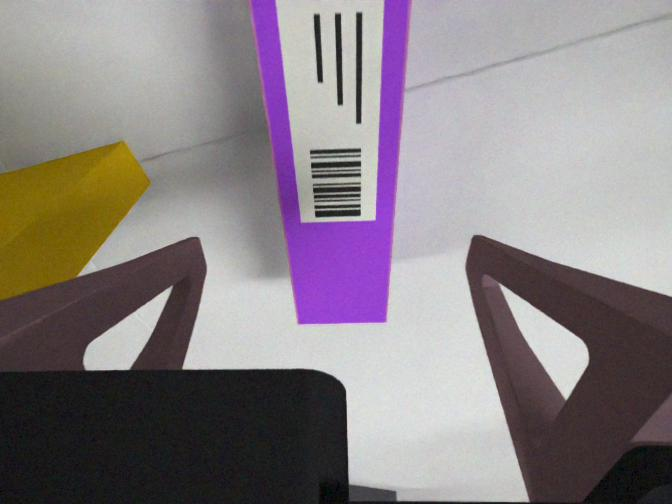

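>>> {"fn": "move", "kwargs": {"arm3": {"target":[0.600,0.004,0.82,0,-0.6088,0.7934,0]}}}

>>> {"fn": "move", "kwargs": {"arm3": {"target":[0.599,0.003,0.757,0,-0.6088,0.7934,0],"speed":0.12}, "cameras": ["arm3_cam_wrist"]}}

>>> {"fn": "move", "kwargs": {"arm3": {"joints":{"gripper_m":0.055}}}}

>>> {"fn": "move", "kwargs": {"arm3": {"target":[0.599,0.003,0.91,0,-0.6088,0.7934,0],"speed":0.2}}}

>>> {"fn": "move", "kwargs": {"arm3": {"joints":{"joint2_rad":1.25,"joint3_rad":1.2,"joint4_rad":-1.52}}}}

>>> {"fn": "move", "kwargs": {"arm3": {"joints":{"joint1_rad":0.212,"joint6_rad":-0.40}}}}

>>> {"fn": "move", "kwargs": {"arm3": {"target":[-0.218,-0.333,0.90,0,1,0,0]}, "cameras": ["arm3_cam_wrist","cam_arm2"]}}

Scene clock: 408.03 s.
Joint torques (N m): arm1=[1.32 -4.01 7.84 0.55 0.14 0.03] | arm2=[0.32 -6.3 8.13 0.61 0.03 -0.12] | arm3=[-1.73 -21.89 9.21 0.64 -0.27 0.11] | arm4=[-0.32 -4.31 9.52 0.5 -0.14 0.09] | arm5=[-0.21 -3.9 7.01 -0.01 -0.11 0.03] | arm6=[-1.2 -4.01 8.43 0.03 0.01 -0.03] | arm7=[-0.21 -4.95 9.92 -0.28 0.09 0.2] | arm8=[2.2 -4.95 9.39 0.03 -0.02 -0.1]
Heat: arm1: hottest joint3_rad 37 °C; arm2: hottest joint3_rad 39 °C; arm3: hottest joint2_rad 37 °C; arm4: hottest joint3_rad 48 °C; arm5: hottest joint3_rad 39 °C; arm6: hottest joint3_rad 37 °C; arm7: hottest joint3_rad 45 °C; arm8: hottest joint3_rad 36 °C.
move: arm3 done
Joint velocities: within noise
arm1, arm2, arm4, arm5, arm6, arm7, arm8: as last shown
arm3.joint_positions: joint1_rad=-1.210 joint2_rad=+2.102 joint3_rad=+1.809 joint4_rad=-1.296 joint5_rad=+0.000 joint6_rad=-0.015 gripper_m=+0.09303
arm3.joint_status: not commanded
arm3.hand: x=+0.5920 y=+0.0014 z=+0.8223 quat_wxyz=(+0.003, +0.619, -0.785, +0.005) (m; scene frame)
arm3.hand_target: x=+0.6001 y=+0.0039 z=+0.8201 quat_wxyz=(+0.000, +0.609, -0.793, +0.000) (m; scene frame)
arm3.hand_status: done (0.009 m and 1.7 deg from the pose sent, 0.037 m and 2.5 deg at the start)
camera_calibration:
arm1_cam_wrist: T_world_to_cam=[[-0.937999, 0.346574, -0.00669859, -1.81611], [0.282321, 0.775026, 0.565359, 0.731841], [0.20113, 0.528414, -0.824818, 1.84302], [0, 0, 0, 1]] pos_world=[-2.28081, -0.911659, 1.09424]
arm2_cam_wrist: T_world_to_cam=[[-0.0129429, -0.999814, 0.0143218, -0.543184], [-0.809718, 0.0188835, 0.586516, -1.08426], [-0.586677, -0.00400538, -0.809811, 0.579937], [0, 0, 0, 1]] pos_world=[-0.544737, -0.520285, 1.11335]
arm3_cam_wrist: T_world_to_cam=[[0.971312, -0.237421, 0.0135746, -0.586911], [-0.1992, -0.781112, 0.591763, -0.361756], [-0.129894, -0.57749, -0.805998, 0.864422], [0, 0, 0, 1]] pos_world=[0.610294, 0.0772783, 0.918764]
arm4_cam_wrist: T_world_to_cam=[[-0.794098, -0.607634, 0.0137542, 0.956882], [-0.486276, 0.648749, 0.585371, 0.859648], [-0.364615, 0.458154, -0.810649, 1.96224], [0, 0, 0, 1]] pos_world=[1.89334, -0.875267, 1.07431]
arm5_cam_wrist: T_world_to_cam=[[-0.964406, 0.264401, 0.00361387, 1.91475], [0.217357, 0.784881, 0.580273, -1.34121], [0.150589, 0.560405, -0.814414, 0.406991], [0, 0, 0, 1]] pos_world=[2.07684, 0.31835, 1.10281]
arm6_cam_wrist: T_world_to_cam=[[-0.971157, 0.238364, 0.00604877, 0.634286], [0.197029, 0.787947, 0.583369, -1.05229], [0.134288, 0.567735, -0.812185, 0.642505], [0, 0, 0, 1]] pos_world=[0.737043, 0.313187, 1.13187]
arm7_cam_wrist: T_world_to_cam=[[-0.801995, -0.597261, 0.00913349, 0.00820642], [-0.488636, 0.664777, 0.565072, -0.970851], [-0.343567, 0.448722, -0.824991, 0.687841], [0, 0, 0, 1]] pos_world=[-0.231492, 0.341652, 1.11599]
arm8_cam_wrist: T_world_to_cam=[[-0.979627, 0.200466, -0.0120604, -1.74285], [0.153639, 0.786762, 0.597829, -0.634775], [0.129333, 0.583797, -0.801533, 0.890521], [0, 0, 0, 1]] pos_world=[-1.72499, 0.328915, 1.07225]

Scene clock: 409.23 s.
Joint torques (N m): arm1=[1.03 -4.13 7.91 0.5 0.17 0.06] | arm2=[0.32 -6.3 8.13 0.62 0.03 -0.12] | arm3=[-1.73 -23.18 8.85 0.55 -0.26 0.13] | arm4=[-0.32 -4.37 9.54 0.49 -0.14 0.09] | arm5=[-0.38 -3.9 6.91 -0.13 -0.04 0.06] | arm6=[-1.2 -3.96 8.43 0.01 0.01 -0.03] | arm7=[-0.21 -5.01 9.95 -0.24 0.09 0.21] | arm8=[2.08 -5.01 9.37 -0.01 -0.02 -0.1]
Heat: arm1: hottest joint3_rad 37 °C; arm2: hottest joint3_rad 39 °C; arm3: hottest joint2_rad 37 °C; arm4: hottest joint3_rad 48 °C; arm5: hottest joint3_rad 39 °C; arm6: hottest joint3_rad 37 °C; arm7: hottest joint3_rad 45 °C; arm8: hottest joint3_rad 36 °C.
move: arm3 done
Joint velocities: within noise
arm1, arm2, arm4, arm5, arm6, arm7, arm8: as last shown
arm3.joint_positions: joint1_rad=-1.210 joint2_rad=+2.164 joint3_rad=+1.732 joint4_rad=-1.163 joint5_rad=+0.000 joint6_rad=-0.015 gripper_m=+0.09303
arm3.joint_status: not commanded
arm3.hand: x=+0.5917 y=-0.0005 z=+0.7572 quat_wxyz=(+0.005, +0.619, -0.785, +0.007) (m; scene frame)
arm3.hand_target: x=+0.5991 y=+0.0028 z=+0.7569 quat_wxyz=(+0.000, +0.609, -0.793, +0.000) (m; scene frame)
arm3.hand_status: done (0.008 m and 1.8 deg from the pose sent, 0.066 m and 1.7 deg at the start)
pictures: arm3_cam_wrist
camera_calibration:
arm3_cam_wrist: T_world_to_cam=[[0.971326, -0.237366, 0.0135527, -0.586276], [-0.198604, -0.77873, 0.595094, -0.327633], [-0.130701, -0.580721, -0.803542, 0.80947], [0, 0, 0, 1]] pos_world=[0.610194, 0.0757769, 0.853361]

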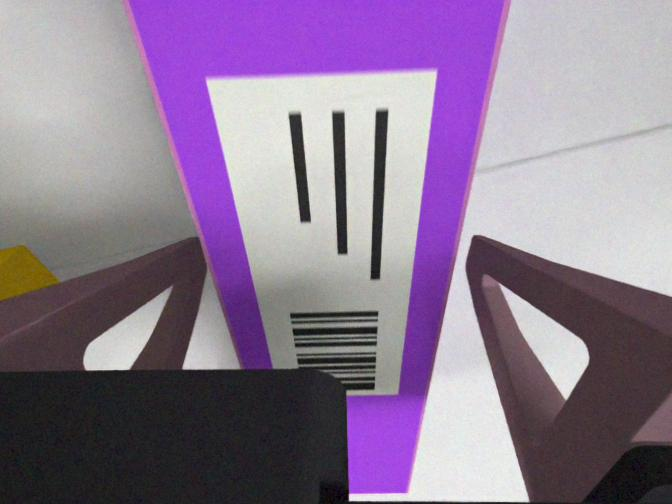

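Scene clock: 409.87 s.
Joint torques (N m): arm1=[1.44 -4.07 7.84 0.49 0.18 0.04] | arm2=[0.26 -6.3 8.13 0.61 0.03 -0.12] | arm3=[-1.55 -22.65 8.81 0.59 -0.24 0.13] | arm4=[-0.32 -4.31 9.52 0.49 -0.14 0.09] | arm5=[-0.15 -4.13 6.87 0.06 -0.06 0.03] | arm6=[-1.2 -3.96 8.43 0.01 0 -0.03] | arm7=[-0.32 -4.95 9.89 -0.24 0.09 0.19] | arm8=[2.32 -5.19 9.46 -0.05 -0.03 -0.09]
Heat: arm1: hottest joint3_rad 37 °C; arm2: hottest joint3_rad 39 °C; arm3: hottest joint2_rad 37 °C; arm4: hottest joint3_rad 48 °C; arm5: hottest joint3_rad 39 °C; arm6: hottest joint3_rad 37 °C; arm7: hottest joint3_rad 45 °C; arm8: hottest joint3_rad 36 °C.
move: arm3 off_target
Joint velocities: within noise
arm1, arm2, arm4, arm5, arm6, arm8: as last shown
arm3.joint_positions: joint1_rad=-1.210 joint2_rad=+2.164 joint3_rad=+1.732 joint4_rad=-1.163 joint5_rad=+0.000 joint6_rad=-0.015 gripper_m=+0.05899
arm3.joint_status: gripper_m off_target (ended at +0.05901, target +0.05500)
arm3.hand: x=+0.5917 y=-0.0005 z=+0.7572 quat_wxyz=(+0.005, +0.619, -0.785, +0.006) (m; scene frame)
arm3.hand_target: x=+0.5991 y=+0.0028 z=+0.7569 quat_wxyz=(+0.000, +0.609, -0.793, +0.000) (m; scene frame)
arm3.hand_status: not commanded
arm7.joint_positions: joint1_rad=-0.316 joint2_rad=+1.005 joint3_rad=+0.953 joint4_rad=-1.510 joint5_rad=-0.004 joint6_rad=-0.010 gripper_m=+0.09396
arm7.joint_status: not commanded
arm7.hand: x=-0.2737 y=+0.4022 z=+1.0195 quat_wxyz=(-0.004, -0.456, -0.890, -0.001) (m; scene frame)
arm7.hand_target: x=-0.2762 y=+0.4048 z=+1.0196 quat_wxyz=(+0.000, -0.460, -0.888, -0.001) (m; scene frame)
arm7.hand_status: not commanded
camera_calibration:
arm1_cam_wrist: T_world_to_cam=[[-0.937999, 0.346574, -0.00669859, -1.81611], [0.282321, 0.775026, 0.565359, 0.731841], [0.20113, 0.528414, -0.824818, 1.84302], [0, 0, 0, 1]] pos_world=[-2.28081, -0.911659, 1.09424]
arm2_cam_wrist: T_world_to_cam=[[-0.0129429, -0.999814, 0.0143218, -0.543184], [-0.809718, 0.0188835, 0.586516, -1.08426], [-0.586677, -0.00400538, -0.809811, 0.579937], [0, 0, 0, 1]] pos_world=[-0.544737, -0.520285, 1.11335]
arm3_cam_wrist: T_world_to_cam=[[0.971327, -0.23738, 0.0131698, -0.585949], [-0.198396, -0.778793, 0.595081, -0.327744], [-0.131004, -0.580631, -0.803558, 0.809661], [0, 0, 0, 1]] pos_world=[0.610194, 0.075777, 0.853361]
arm4_cam_wrist: T_world_to_cam=[[-0.794098, -0.607634, 0.0137542, 0.956882], [-0.486276, 0.648749, 0.585371, 0.859648], [-0.364615, 0.458154, -0.810649, 1.96224], [0, 0, 0, 1]] pos_world=[1.89334, -0.875267, 1.07431]
arm5_cam_wrist: T_world_to_cam=[[-0.964406, 0.264401, 0.00361387, 1.91475], [0.217357, 0.784881, 0.580273, -1.34121], [0.150589, 0.560405, -0.814414, 0.406991], [0, 0, 0, 1]] pos_world=[2.07684, 0.31835, 1.10281]
arm6_cam_wrist: T_world_to_cam=[[-0.971157, 0.238364, 0.00604877, 0.634286], [0.197029, 0.787947, 0.583369, -1.05229], [0.134288, 0.567735, -0.812185, 0.642505], [0, 0, 0, 1]] pos_world=[0.737043, 0.313187, 1.13187]
arm7_cam_wrist: T_world_to_cam=[[-0.801995, -0.597261, 0.00913349, 0.00820642], [-0.488636, 0.664777, 0.565072, -0.970851], [-0.343567, 0.448722, -0.824991, 0.687841], [0, 0, 0, 1]] pos_world=[-0.231492, 0.341652, 1.11599]
arm8_cam_wrist: T_world_to_cam=[[-0.979627, 0.200466, -0.0120604, -1.74285], [0.153639, 0.786762, 0.597829, -0.634775], [0.129333, 0.583797, -0.801533, 0.890521], [0, 0, 0, 1]] pos_world=[-1.72499, 0.328915, 1.07225]

Scene clock: 411.50 s.
Joint torques (N m): arm1=[1.2 -4.13 7.87 0.53 0.18 0.04] | arm2=[0.32 -6.3 8.13 0.61 0.03 -0.12] | arm3=[-1.55 -23.41 14.05 -0.34 -0.24 0.11] | arm4=[-0.32 -4.37 9.52 0.5 -0.14 0.09] | arm5=[-0.67 -3.72 6.83 0.14 -0.04 0.01] | arm6=[-1.14 -4.01 8.4 0.01 0.01 -0.03] | arm7=[-0.32 -5.01 9.95 -0.24 0.09 0.2] | arm8=[2.14 -4.89 9.4 0.05 0 -0.1]
Heat: arm1: hottest joint3_rad 37 °C; arm2: hottest joint3_rad 39 °C; arm3: hottest joint2_rad 37 °C; arm4: hottest joint3_rad 48 °C; arm5: hottest joint3_rad 39 °C; arm6: hottest joint3_rad 37 °C; arm7: hottest joint3_rad 45 °C; arm8: hottest joint3_rad 36 °C.
move: arm3 off_target
Joint velocities: within noise
arm1, arm2, arm4, arm5, arm6, arm7, arm8: as last shown
arm3.joint_positions: joint1_rad=-1.210 joint2_rad=+2.064 joint3_rad=+1.900 joint4_rad=-1.472 joint5_rad=-0.001 joint6_rad=-0.015 gripper_m=+0.05896
arm3.joint_status: not commanded
arm3.hand: x=+0.5886 y=-0.0101 z=+0.8806 quat_wxyz=(+0.022, +0.619, -0.785, +0.019) (m; scene frame)
arm3.hand_target: x=+0.5987 y=+0.0014 z=+0.9102 quat_wxyz=(+0.000, +0.609, -0.793, +0.000) (m; scene frame)
arm3.hand_status: off_target (0.034 m and 3.7 deg from the pose sent, 0.153 m and 1.8 deg at the start)
camera_calibration:
arm1_cam_wrist: T_world_to_cam=[[-0.937999, 0.346574, -0.00669859, -1.81611], [0.282321, 0.775026, 0.565359, 0.731841], [0.20113, 0.528414, -0.824818, 1.84302], [0, 0, 0, 1]] pos_world=[-2.28081, -0.911659, 1.09424]
arm2_cam_wrist: T_world_to_cam=[[-0.0129429, -0.999814, 0.0143218, -0.543184], [-0.809718, 0.0188835, 0.586516, -1.08426], [-0.586677, -0.00400538, -0.809811, 0.579937], [0, 0, 0, 1]] pos_world=[-0.544737, -0.520285, 1.11335]
arm3_cam_wrist: T_world_to_cam=[[0.971422, -0.237035, 0.0124013, -0.586298], [-0.192032, -0.754131, 0.628021, -0.441784], [-0.139511, -0.612455, -0.778097, 0.885124], [0, 0, 0, 1]] pos_world=[0.60819, 0.0699627, 0.973434]
arm4_cam_wrist: T_world_to_cam=[[-0.794098, -0.607634, 0.0137542, 0.956882], [-0.486276, 0.648749, 0.585371, 0.859648], [-0.364615, 0.458154, -0.810649, 1.96224], [0, 0, 0, 1]] pos_world=[1.89334, -0.875267, 1.07431]
arm5_cam_wrist: T_world_to_cam=[[-0.964406, 0.264401, 0.00361387, 1.91475], [0.217357, 0.784881, 0.580273, -1.34121], [0.150589, 0.560405, -0.814414, 0.406991], [0, 0, 0, 1]] pos_world=[2.07684, 0.31835, 1.10281]
arm6_cam_wrist: T_world_to_cam=[[-0.971157, 0.238364, 0.00604877, 0.634286], [0.197029, 0.787947, 0.583369, -1.05229], [0.134288, 0.567735, -0.812185, 0.642505], [0, 0, 0, 1]] pos_world=[0.737043, 0.313187, 1.13187]
arm7_cam_wrist: T_world_to_cam=[[-0.801995, -0.597261, 0.00913349, 0.00820642], [-0.488636, 0.664777, 0.565072, -0.970851], [-0.343567, 0.448722, -0.824991, 0.687841], [0, 0, 0, 1]] pos_world=[-0.231492, 0.341652, 1.11599]
arm8_cam_wrist: T_world_to_cam=[[-0.979627, 0.200466, -0.0120604, -1.74285], [0.153639, 0.786762, 0.597829, -0.634775], [0.129333, 0.583797, -0.801533, 0.890521], [0, 0, 0, 1]] pos_world=[-1.72499, 0.328915, 1.07225]

Scene clock: 413.07 s.
Joint torques (N m): arm1=[1.44 -4.25 7.84 0.57 0.17 0.03] | arm2=[0.26 -6.3 8.13 0.61 0.03 -0.13] | arm3=[-1.61 -10.4 9.61 -0.08 -0.25 0.11] | arm4=[-0.32 -4.37 9.52 0.49 -0.15 0.09] | arm5=[-0.38 -3.96 6.95 0.02 -0.11 0] | arm6=[-1.2 -4.01 8.42 0.01 0.01 -0.03] | arm7=[-0.38 -5.07 9.88 -0.24 0.09 0.21] | arm8=[2.02 -4.89 9.37 0.02 -0.02 -0.08]
Heat: arm1: hottest joint3_rad 37 °C; arm2: hottest joint3_rad 39 °C; arm3: hottest joint3_rad 37 °C; arm4: hottest joint3_rad 48 °C; arm5: hottest joint3_rad 39 °C; arm6: hottest joint3_rad 37 °C; arm7: hottest joint3_rad 45 °C; arm8: hottest joint3_rad 36 °C.
move: arm3 done
Joint velocities: within noise
arm1, arm2, arm4, arm5, arm6, arm7, arm8: as last shown
arm3.joint_positions: joint1_rad=-1.210 joint2_rad=+1.255 joint3_rad=+1.195 joint4_rad=-1.514 joint5_rad=-0.001 joint6_rad=-0.015 gripper_m=+0.05896
arm3.joint_status: all done
arm3.hand: x=+0.5207 y=-0.2747 z=+0.9970 quat_wxyz=(-0.003, +0.619, -0.785, +0.000) (m; scene frame)
arm3.hand_target: x=+0.5239 y=-0.2765 z=+1.0005 quat_wxyz=(-0.003, +0.609, -0.793, -0.002) (m; scene frame)
arm3.hand_status: not commanded
camera_calibration:
arm1_cam_wrist: T_world_to_cam=[[-0.937999, 0.346574, -0.00669859, -1.81611], [0.282321, 0.775026, 0.565359, 0.731841], [0.20113, 0.528414, -0.824818, 1.84302], [0, 0, 0, 1]] pos_world=[-2.28081, -0.911659, 1.09424]
arm2_cam_wrist: T_world_to_cam=[[-0.0129429, -0.999814, 0.0143218, -0.543184], [-0.809718, 0.0188835, 0.586516, -1.08426], [-0.586677, -0.00400538, -0.809811, 0.579937], [0, 0, 0, 1]] pos_world=[-0.544737, -0.520285, 1.11335]
arm3_cam_wrist: T_world_to_cam=[[0.971283, -0.237569, 0.0130424, -0.585092], [-0.201075, -0.790309, 0.578775, -0.683564], [-0.127191, -0.564777, -0.815383, 0.847961], [0, 0, 0, 1]] pos_world=[0.538695, -0.200316, 1.09467]
arm4_cam_wrist: T_world_to_cam=[[-0.794098, -0.607634, 0.0137542, 0.956882], [-0.486276, 0.648749, 0.585371, 0.859648], [-0.364615, 0.458154, -0.810649, 1.96224], [0, 0, 0, 1]] pos_world=[1.89334, -0.875267, 1.07431]
arm5_cam_wrist: T_world_to_cam=[[-0.964406, 0.264401, 0.00361387, 1.91475], [0.217357, 0.784881, 0.580273, -1.34121], [0.150589, 0.560405, -0.814414, 0.406991], [0, 0, 0, 1]] pos_world=[2.07684, 0.31835, 1.10281]
arm6_cam_wrist: T_world_to_cam=[[-0.971157, 0.238364, 0.00604877, 0.634286], [0.197029, 0.787947, 0.583369, -1.05229], [0.134288, 0.567735, -0.812185, 0.642505], [0, 0, 0, 1]] pos_world=[0.737043, 0.313187, 1.13187]
arm7_cam_wrist: T_world_to_cam=[[-0.801995, -0.597261, 0.00913349, 0.00820642], [-0.488636, 0.664777, 0.565072, -0.970851], [-0.343567, 0.448722, -0.824991, 0.687841], [0, 0, 0, 1]] pos_world=[-0.231492, 0.341652, 1.11599]
arm8_cam_wrist: T_world_to_cam=[[-0.979627, 0.200466, -0.0120604, -1.74285], [0.153639, 0.786762, 0.597829, -0.634775], [0.129333, 0.583797, -0.801533, 0.890521], [0, 0, 0, 1]] pos_world=[-1.72499, 0.328915, 1.07225]

Scene clock: 414.90 s.
Joint torques (N m): arm1=[1.14 -4.31 7.8 0.59 0.17 0.04] | arm2=[0.32 -6.3 8.13 0.61 0.03 -0.13] | arm3=[0.32 -10.75 9.55 -0.09 -0.21 -0.21] | arm4=[-0.32 -4.37 9.52 0.49 -0.14 0.09] | arm5=[-0.32 -3.96 7.08 0.17 -0.04 0] | arm6=[-1.2 -4.07 8.42 0.01 0 -0.03] | arm7=[-0.26 -5.07 9.94 -0.24 0.07 0.22] | arm8=[2.26 -4.78 9.33 -0.02 -0.02 -0.09]
Heat: arm1: hottest joint3_rad 37 °C; arm2: hottest joint3_rad 39 °C; arm3: hottest joint3_rad 37 °C; arm4: hottest joint3_rad 48 °C; arm5: hottest joint3_rad 39 °C; arm6: hottest joint3_rad 37 °C; arm7: hottest joint3_rad 45 °C; arm8: hottest joint3_rad 36 °C.
move: arm3 done
Joint velocities: within noise
arm1.joint_positions: joint1_rad=-1.552 joint2_rad=+1.005 joint3_rad=+0.962 joint4_rad=-1.525 joint5_rad=+0.004 joint6_rad=-0.067 gripper_m=+0.09289
arm1.joint_status: not commanded
arm1.hand: x=-2.2550 y=-0.8407 z=+0.9925 quat_wxyz=(-0.004, -0.816, -0.578, +0.004) (m; scene frame)
arm1.hand_target: x=-2.2547 y=-0.8384 z=+0.9890 quat_wxyz=(-0.002, -0.818, -0.576, +0.004) (m; scene frame)
arm1.hand_status: not commanded
arm2, arm5, arm6, arm7, arm8: as last shown
arm3.joint_positions: joint1_rad=+0.199 joint2_rad=+1.255 joint3_rad=+1.195 joint4_rad=-1.514 joint5_rad=-0.003 joint6_rad=-0.384 gripper_m=+0.05889
arm3.joint_status: all done
arm3.hand: x=+0.1138 y=-0.4735 z=+0.9935 quat_wxyz=(-0.001, +1.000, -0.013, +0.004) (m; scene frame)
arm3.hand_target: x=+0.1127 y=-0.4782 z=+0.9970 quat_wxyz=(-0.001, +1.000, +0.001, +0.002) (m; scene frame)
arm3.hand_status: not commanded
arm4.joint_positions: joint1_rad=-1.873 joint2_rad=+1.009 joint3_rad=+0.959 joint4_rad=-1.526 joint5_rad=-0.013 joint6_rad=+0.010 gripper_m=+0.09290
arm4.joint_status: not commanded
arm4.hand: x=+1.8475 y=-0.8134 z=+0.9758 quat_wxyz=(+0.003, -0.449, -0.893, +0.000) (m; scene frame)
arm4.hand_target: x=+1.8464 y=-0.8122 z=+0.9746 quat_wxyz=(+0.000, -0.452, -0.892, +0.000) (m; scene frame)
arm4.hand_status: not commanded
camera_calibration:
arm1_cam_wrist: T_world_to_cam=[[-0.937999, 0.346574, -0.00669859, -1.81611], [0.282321, 0.775026, 0.565359, 0.731841], [0.20113, 0.528414, -0.824818, 1.84302], [0, 0, 0, 1]] pos_world=[-2.28081, -0.911659, 1.09424]
arm2_cam_wrist: T_world_to_cam=[[-0.0129429, -0.999814, 0.0143218, -0.543184], [-0.809718, 0.0188835, 0.586516, -1.08426], [-0.586677, -0.00400538, -0.809811, 0.579937], [0, 0, 0, 1]] pos_world=[-0.544737, -0.520285, 1.11335]
arm3_cam_wrist: T_world_to_cam=[[0.0317355, 0.999422, 0.0121467, 0.45637], [0.808251, -0.0328105, 0.587923, -0.685726], [0.587982, -0.00884046, -0.808826, 0.856496], [0, 0, 0, 1]] pos_world=[0.0361511, -0.471034, 1.09037]
arm4_cam_wrist: T_world_to_cam=[[-0.794098, -0.607634, 0.0137542, 0.956882], [-0.486276, 0.648749, 0.585371, 0.859648], [-0.364615, 0.458154, -0.810649, 1.96224], [0, 0, 0, 1]] pos_world=[1.89334, -0.875267, 1.07431]
arm5_cam_wrist: T_world_to_cam=[[-0.964406, 0.264401, 0.00361387, 1.91475], [0.217357, 0.784881, 0.580273, -1.34121], [0.150589, 0.560405, -0.814414, 0.406991], [0, 0, 0, 1]] pos_world=[2.07684, 0.31835, 1.10281]
arm6_cam_wrist: T_world_to_cam=[[-0.971157, 0.238364, 0.00604877, 0.634286], [0.197029, 0.787947, 0.583369, -1.05229], [0.134288, 0.567735, -0.812185, 0.642505], [0, 0, 0, 1]] pos_world=[0.737043, 0.313187, 1.13187]
arm7_cam_wrist: T_world_to_cam=[[-0.801995, -0.597261, 0.00913349, 0.00820642], [-0.488636, 0.664777, 0.565072, -0.970851], [-0.343567, 0.448722, -0.824991, 0.687841], [0, 0, 0, 1]] pos_world=[-0.231492, 0.341652, 1.11599]
arm8_cam_wrist: T_world_to_cam=[[-0.979627, 0.200466, -0.0120604, -1.74285], [0.153639, 0.786762, 0.597829, -0.634775], [0.129333, 0.583797, -0.801533, 0.890521], [0, 0, 0, 1]] pos_world=[-1.72499, 0.328915, 1.07225]

Scene clock: 417.60 s.
Joint torques (N m): arm1=[1.32 -4.54 7.92 0.5 0.16 0.04] | arm2=[0.32 -6.3 8.13 0.62 0.03 -0.12] | arm3=[-0.26 -24.29 14.49 -0.18 -0.31 -0.23] | arm4=[-0.32 -4.37 9.52 0.49 -0.14 0.09] | arm5=[-0.44 -3.84 6.98 0.02 -0.09 0.01] | arm6=[-1.14 -3.96 8.42 0.02 0 -0.03] | arm7=[-0.44 -5.01 9.89 -0.24 0.07 0.21] | arm8=[2.2 -5.07 9.37 -0.01 -0.02 -0.09]
Heat: arm1: hottest joint3_rad 37 °C; arm2: hottest joint3_rad 39 °C; arm3: hottest joint3_rad 37 °C; arm4: hottest joint3_rad 48 °C; arm5: hottest joint3_rad 39 °C; arm6: hottest joint3_rad 37 °C; arm7: hottest joint3_rad 45 °C; arm8: hottest joint3_rad 36 °C.
move: arm3 off_target
Joint velocities: within noise
arm1, arm2, arm4, arm5, arm6, arm7, arm8: as last shown
arm3.joint_positions: joint1_rad=+0.199 joint2_rad=+2.297 joint3_rad=+2.332 joint4_rad=-1.637 joint5_rad=-0.003 joint6_rad=-0.389 gripper_m=+0.05889
arm3.joint_status: not commanded
arm3.hand: x=-0.2054 y=-0.3335 z=+0.8858 quat_wxyz=(+0.005, +1.000, -0.011, +0.016) (m; scene frame)
arm3.hand_target: x=-0.2171 y=-0.3333 z=+0.9001 quat_wxyz=(+0.000, +1.000, +0.000, -0.001) (m; scene frame)
arm3.hand_status: off_target (0.019 m and 2.3 deg from the pose sent, 0.372 m and 1.6 deg at the start)
pictures: arm3_cam_wrist, cam_arm2
camera_calibration:
arm3_cam_wrist: T_world_to_cam=[[0.0267947, 0.999641, 0.000927221, 0.336862], [0.793262, -0.0218273, 0.608489, -0.377491], [0.60829, -0.0155687, -0.793562, 0.946694], [0, 0, 0, 1]] pos_world=[-0.285441, -0.330241, 0.980647]

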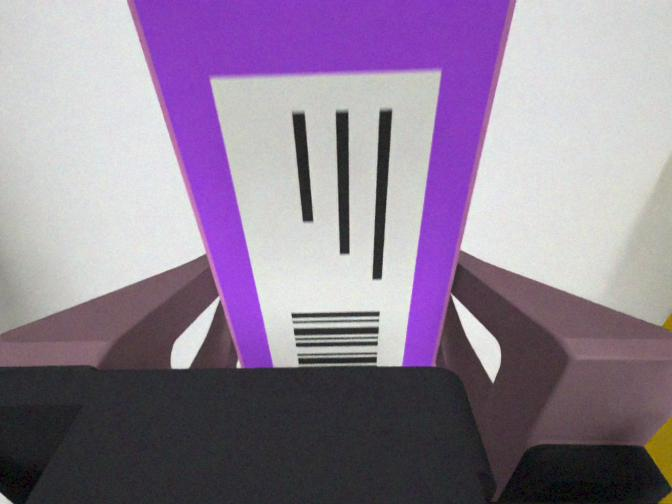

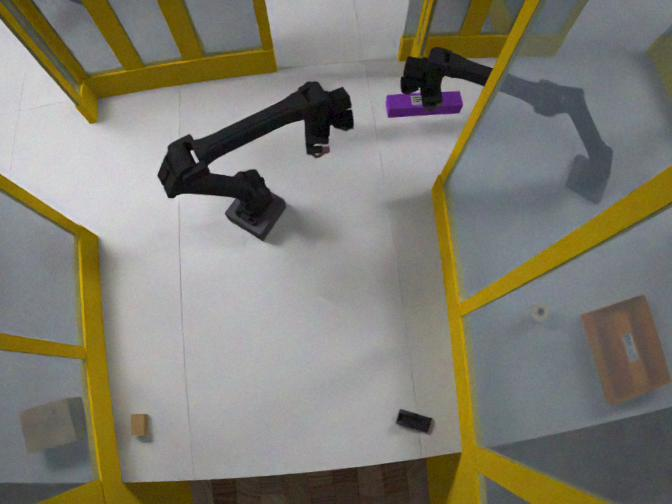

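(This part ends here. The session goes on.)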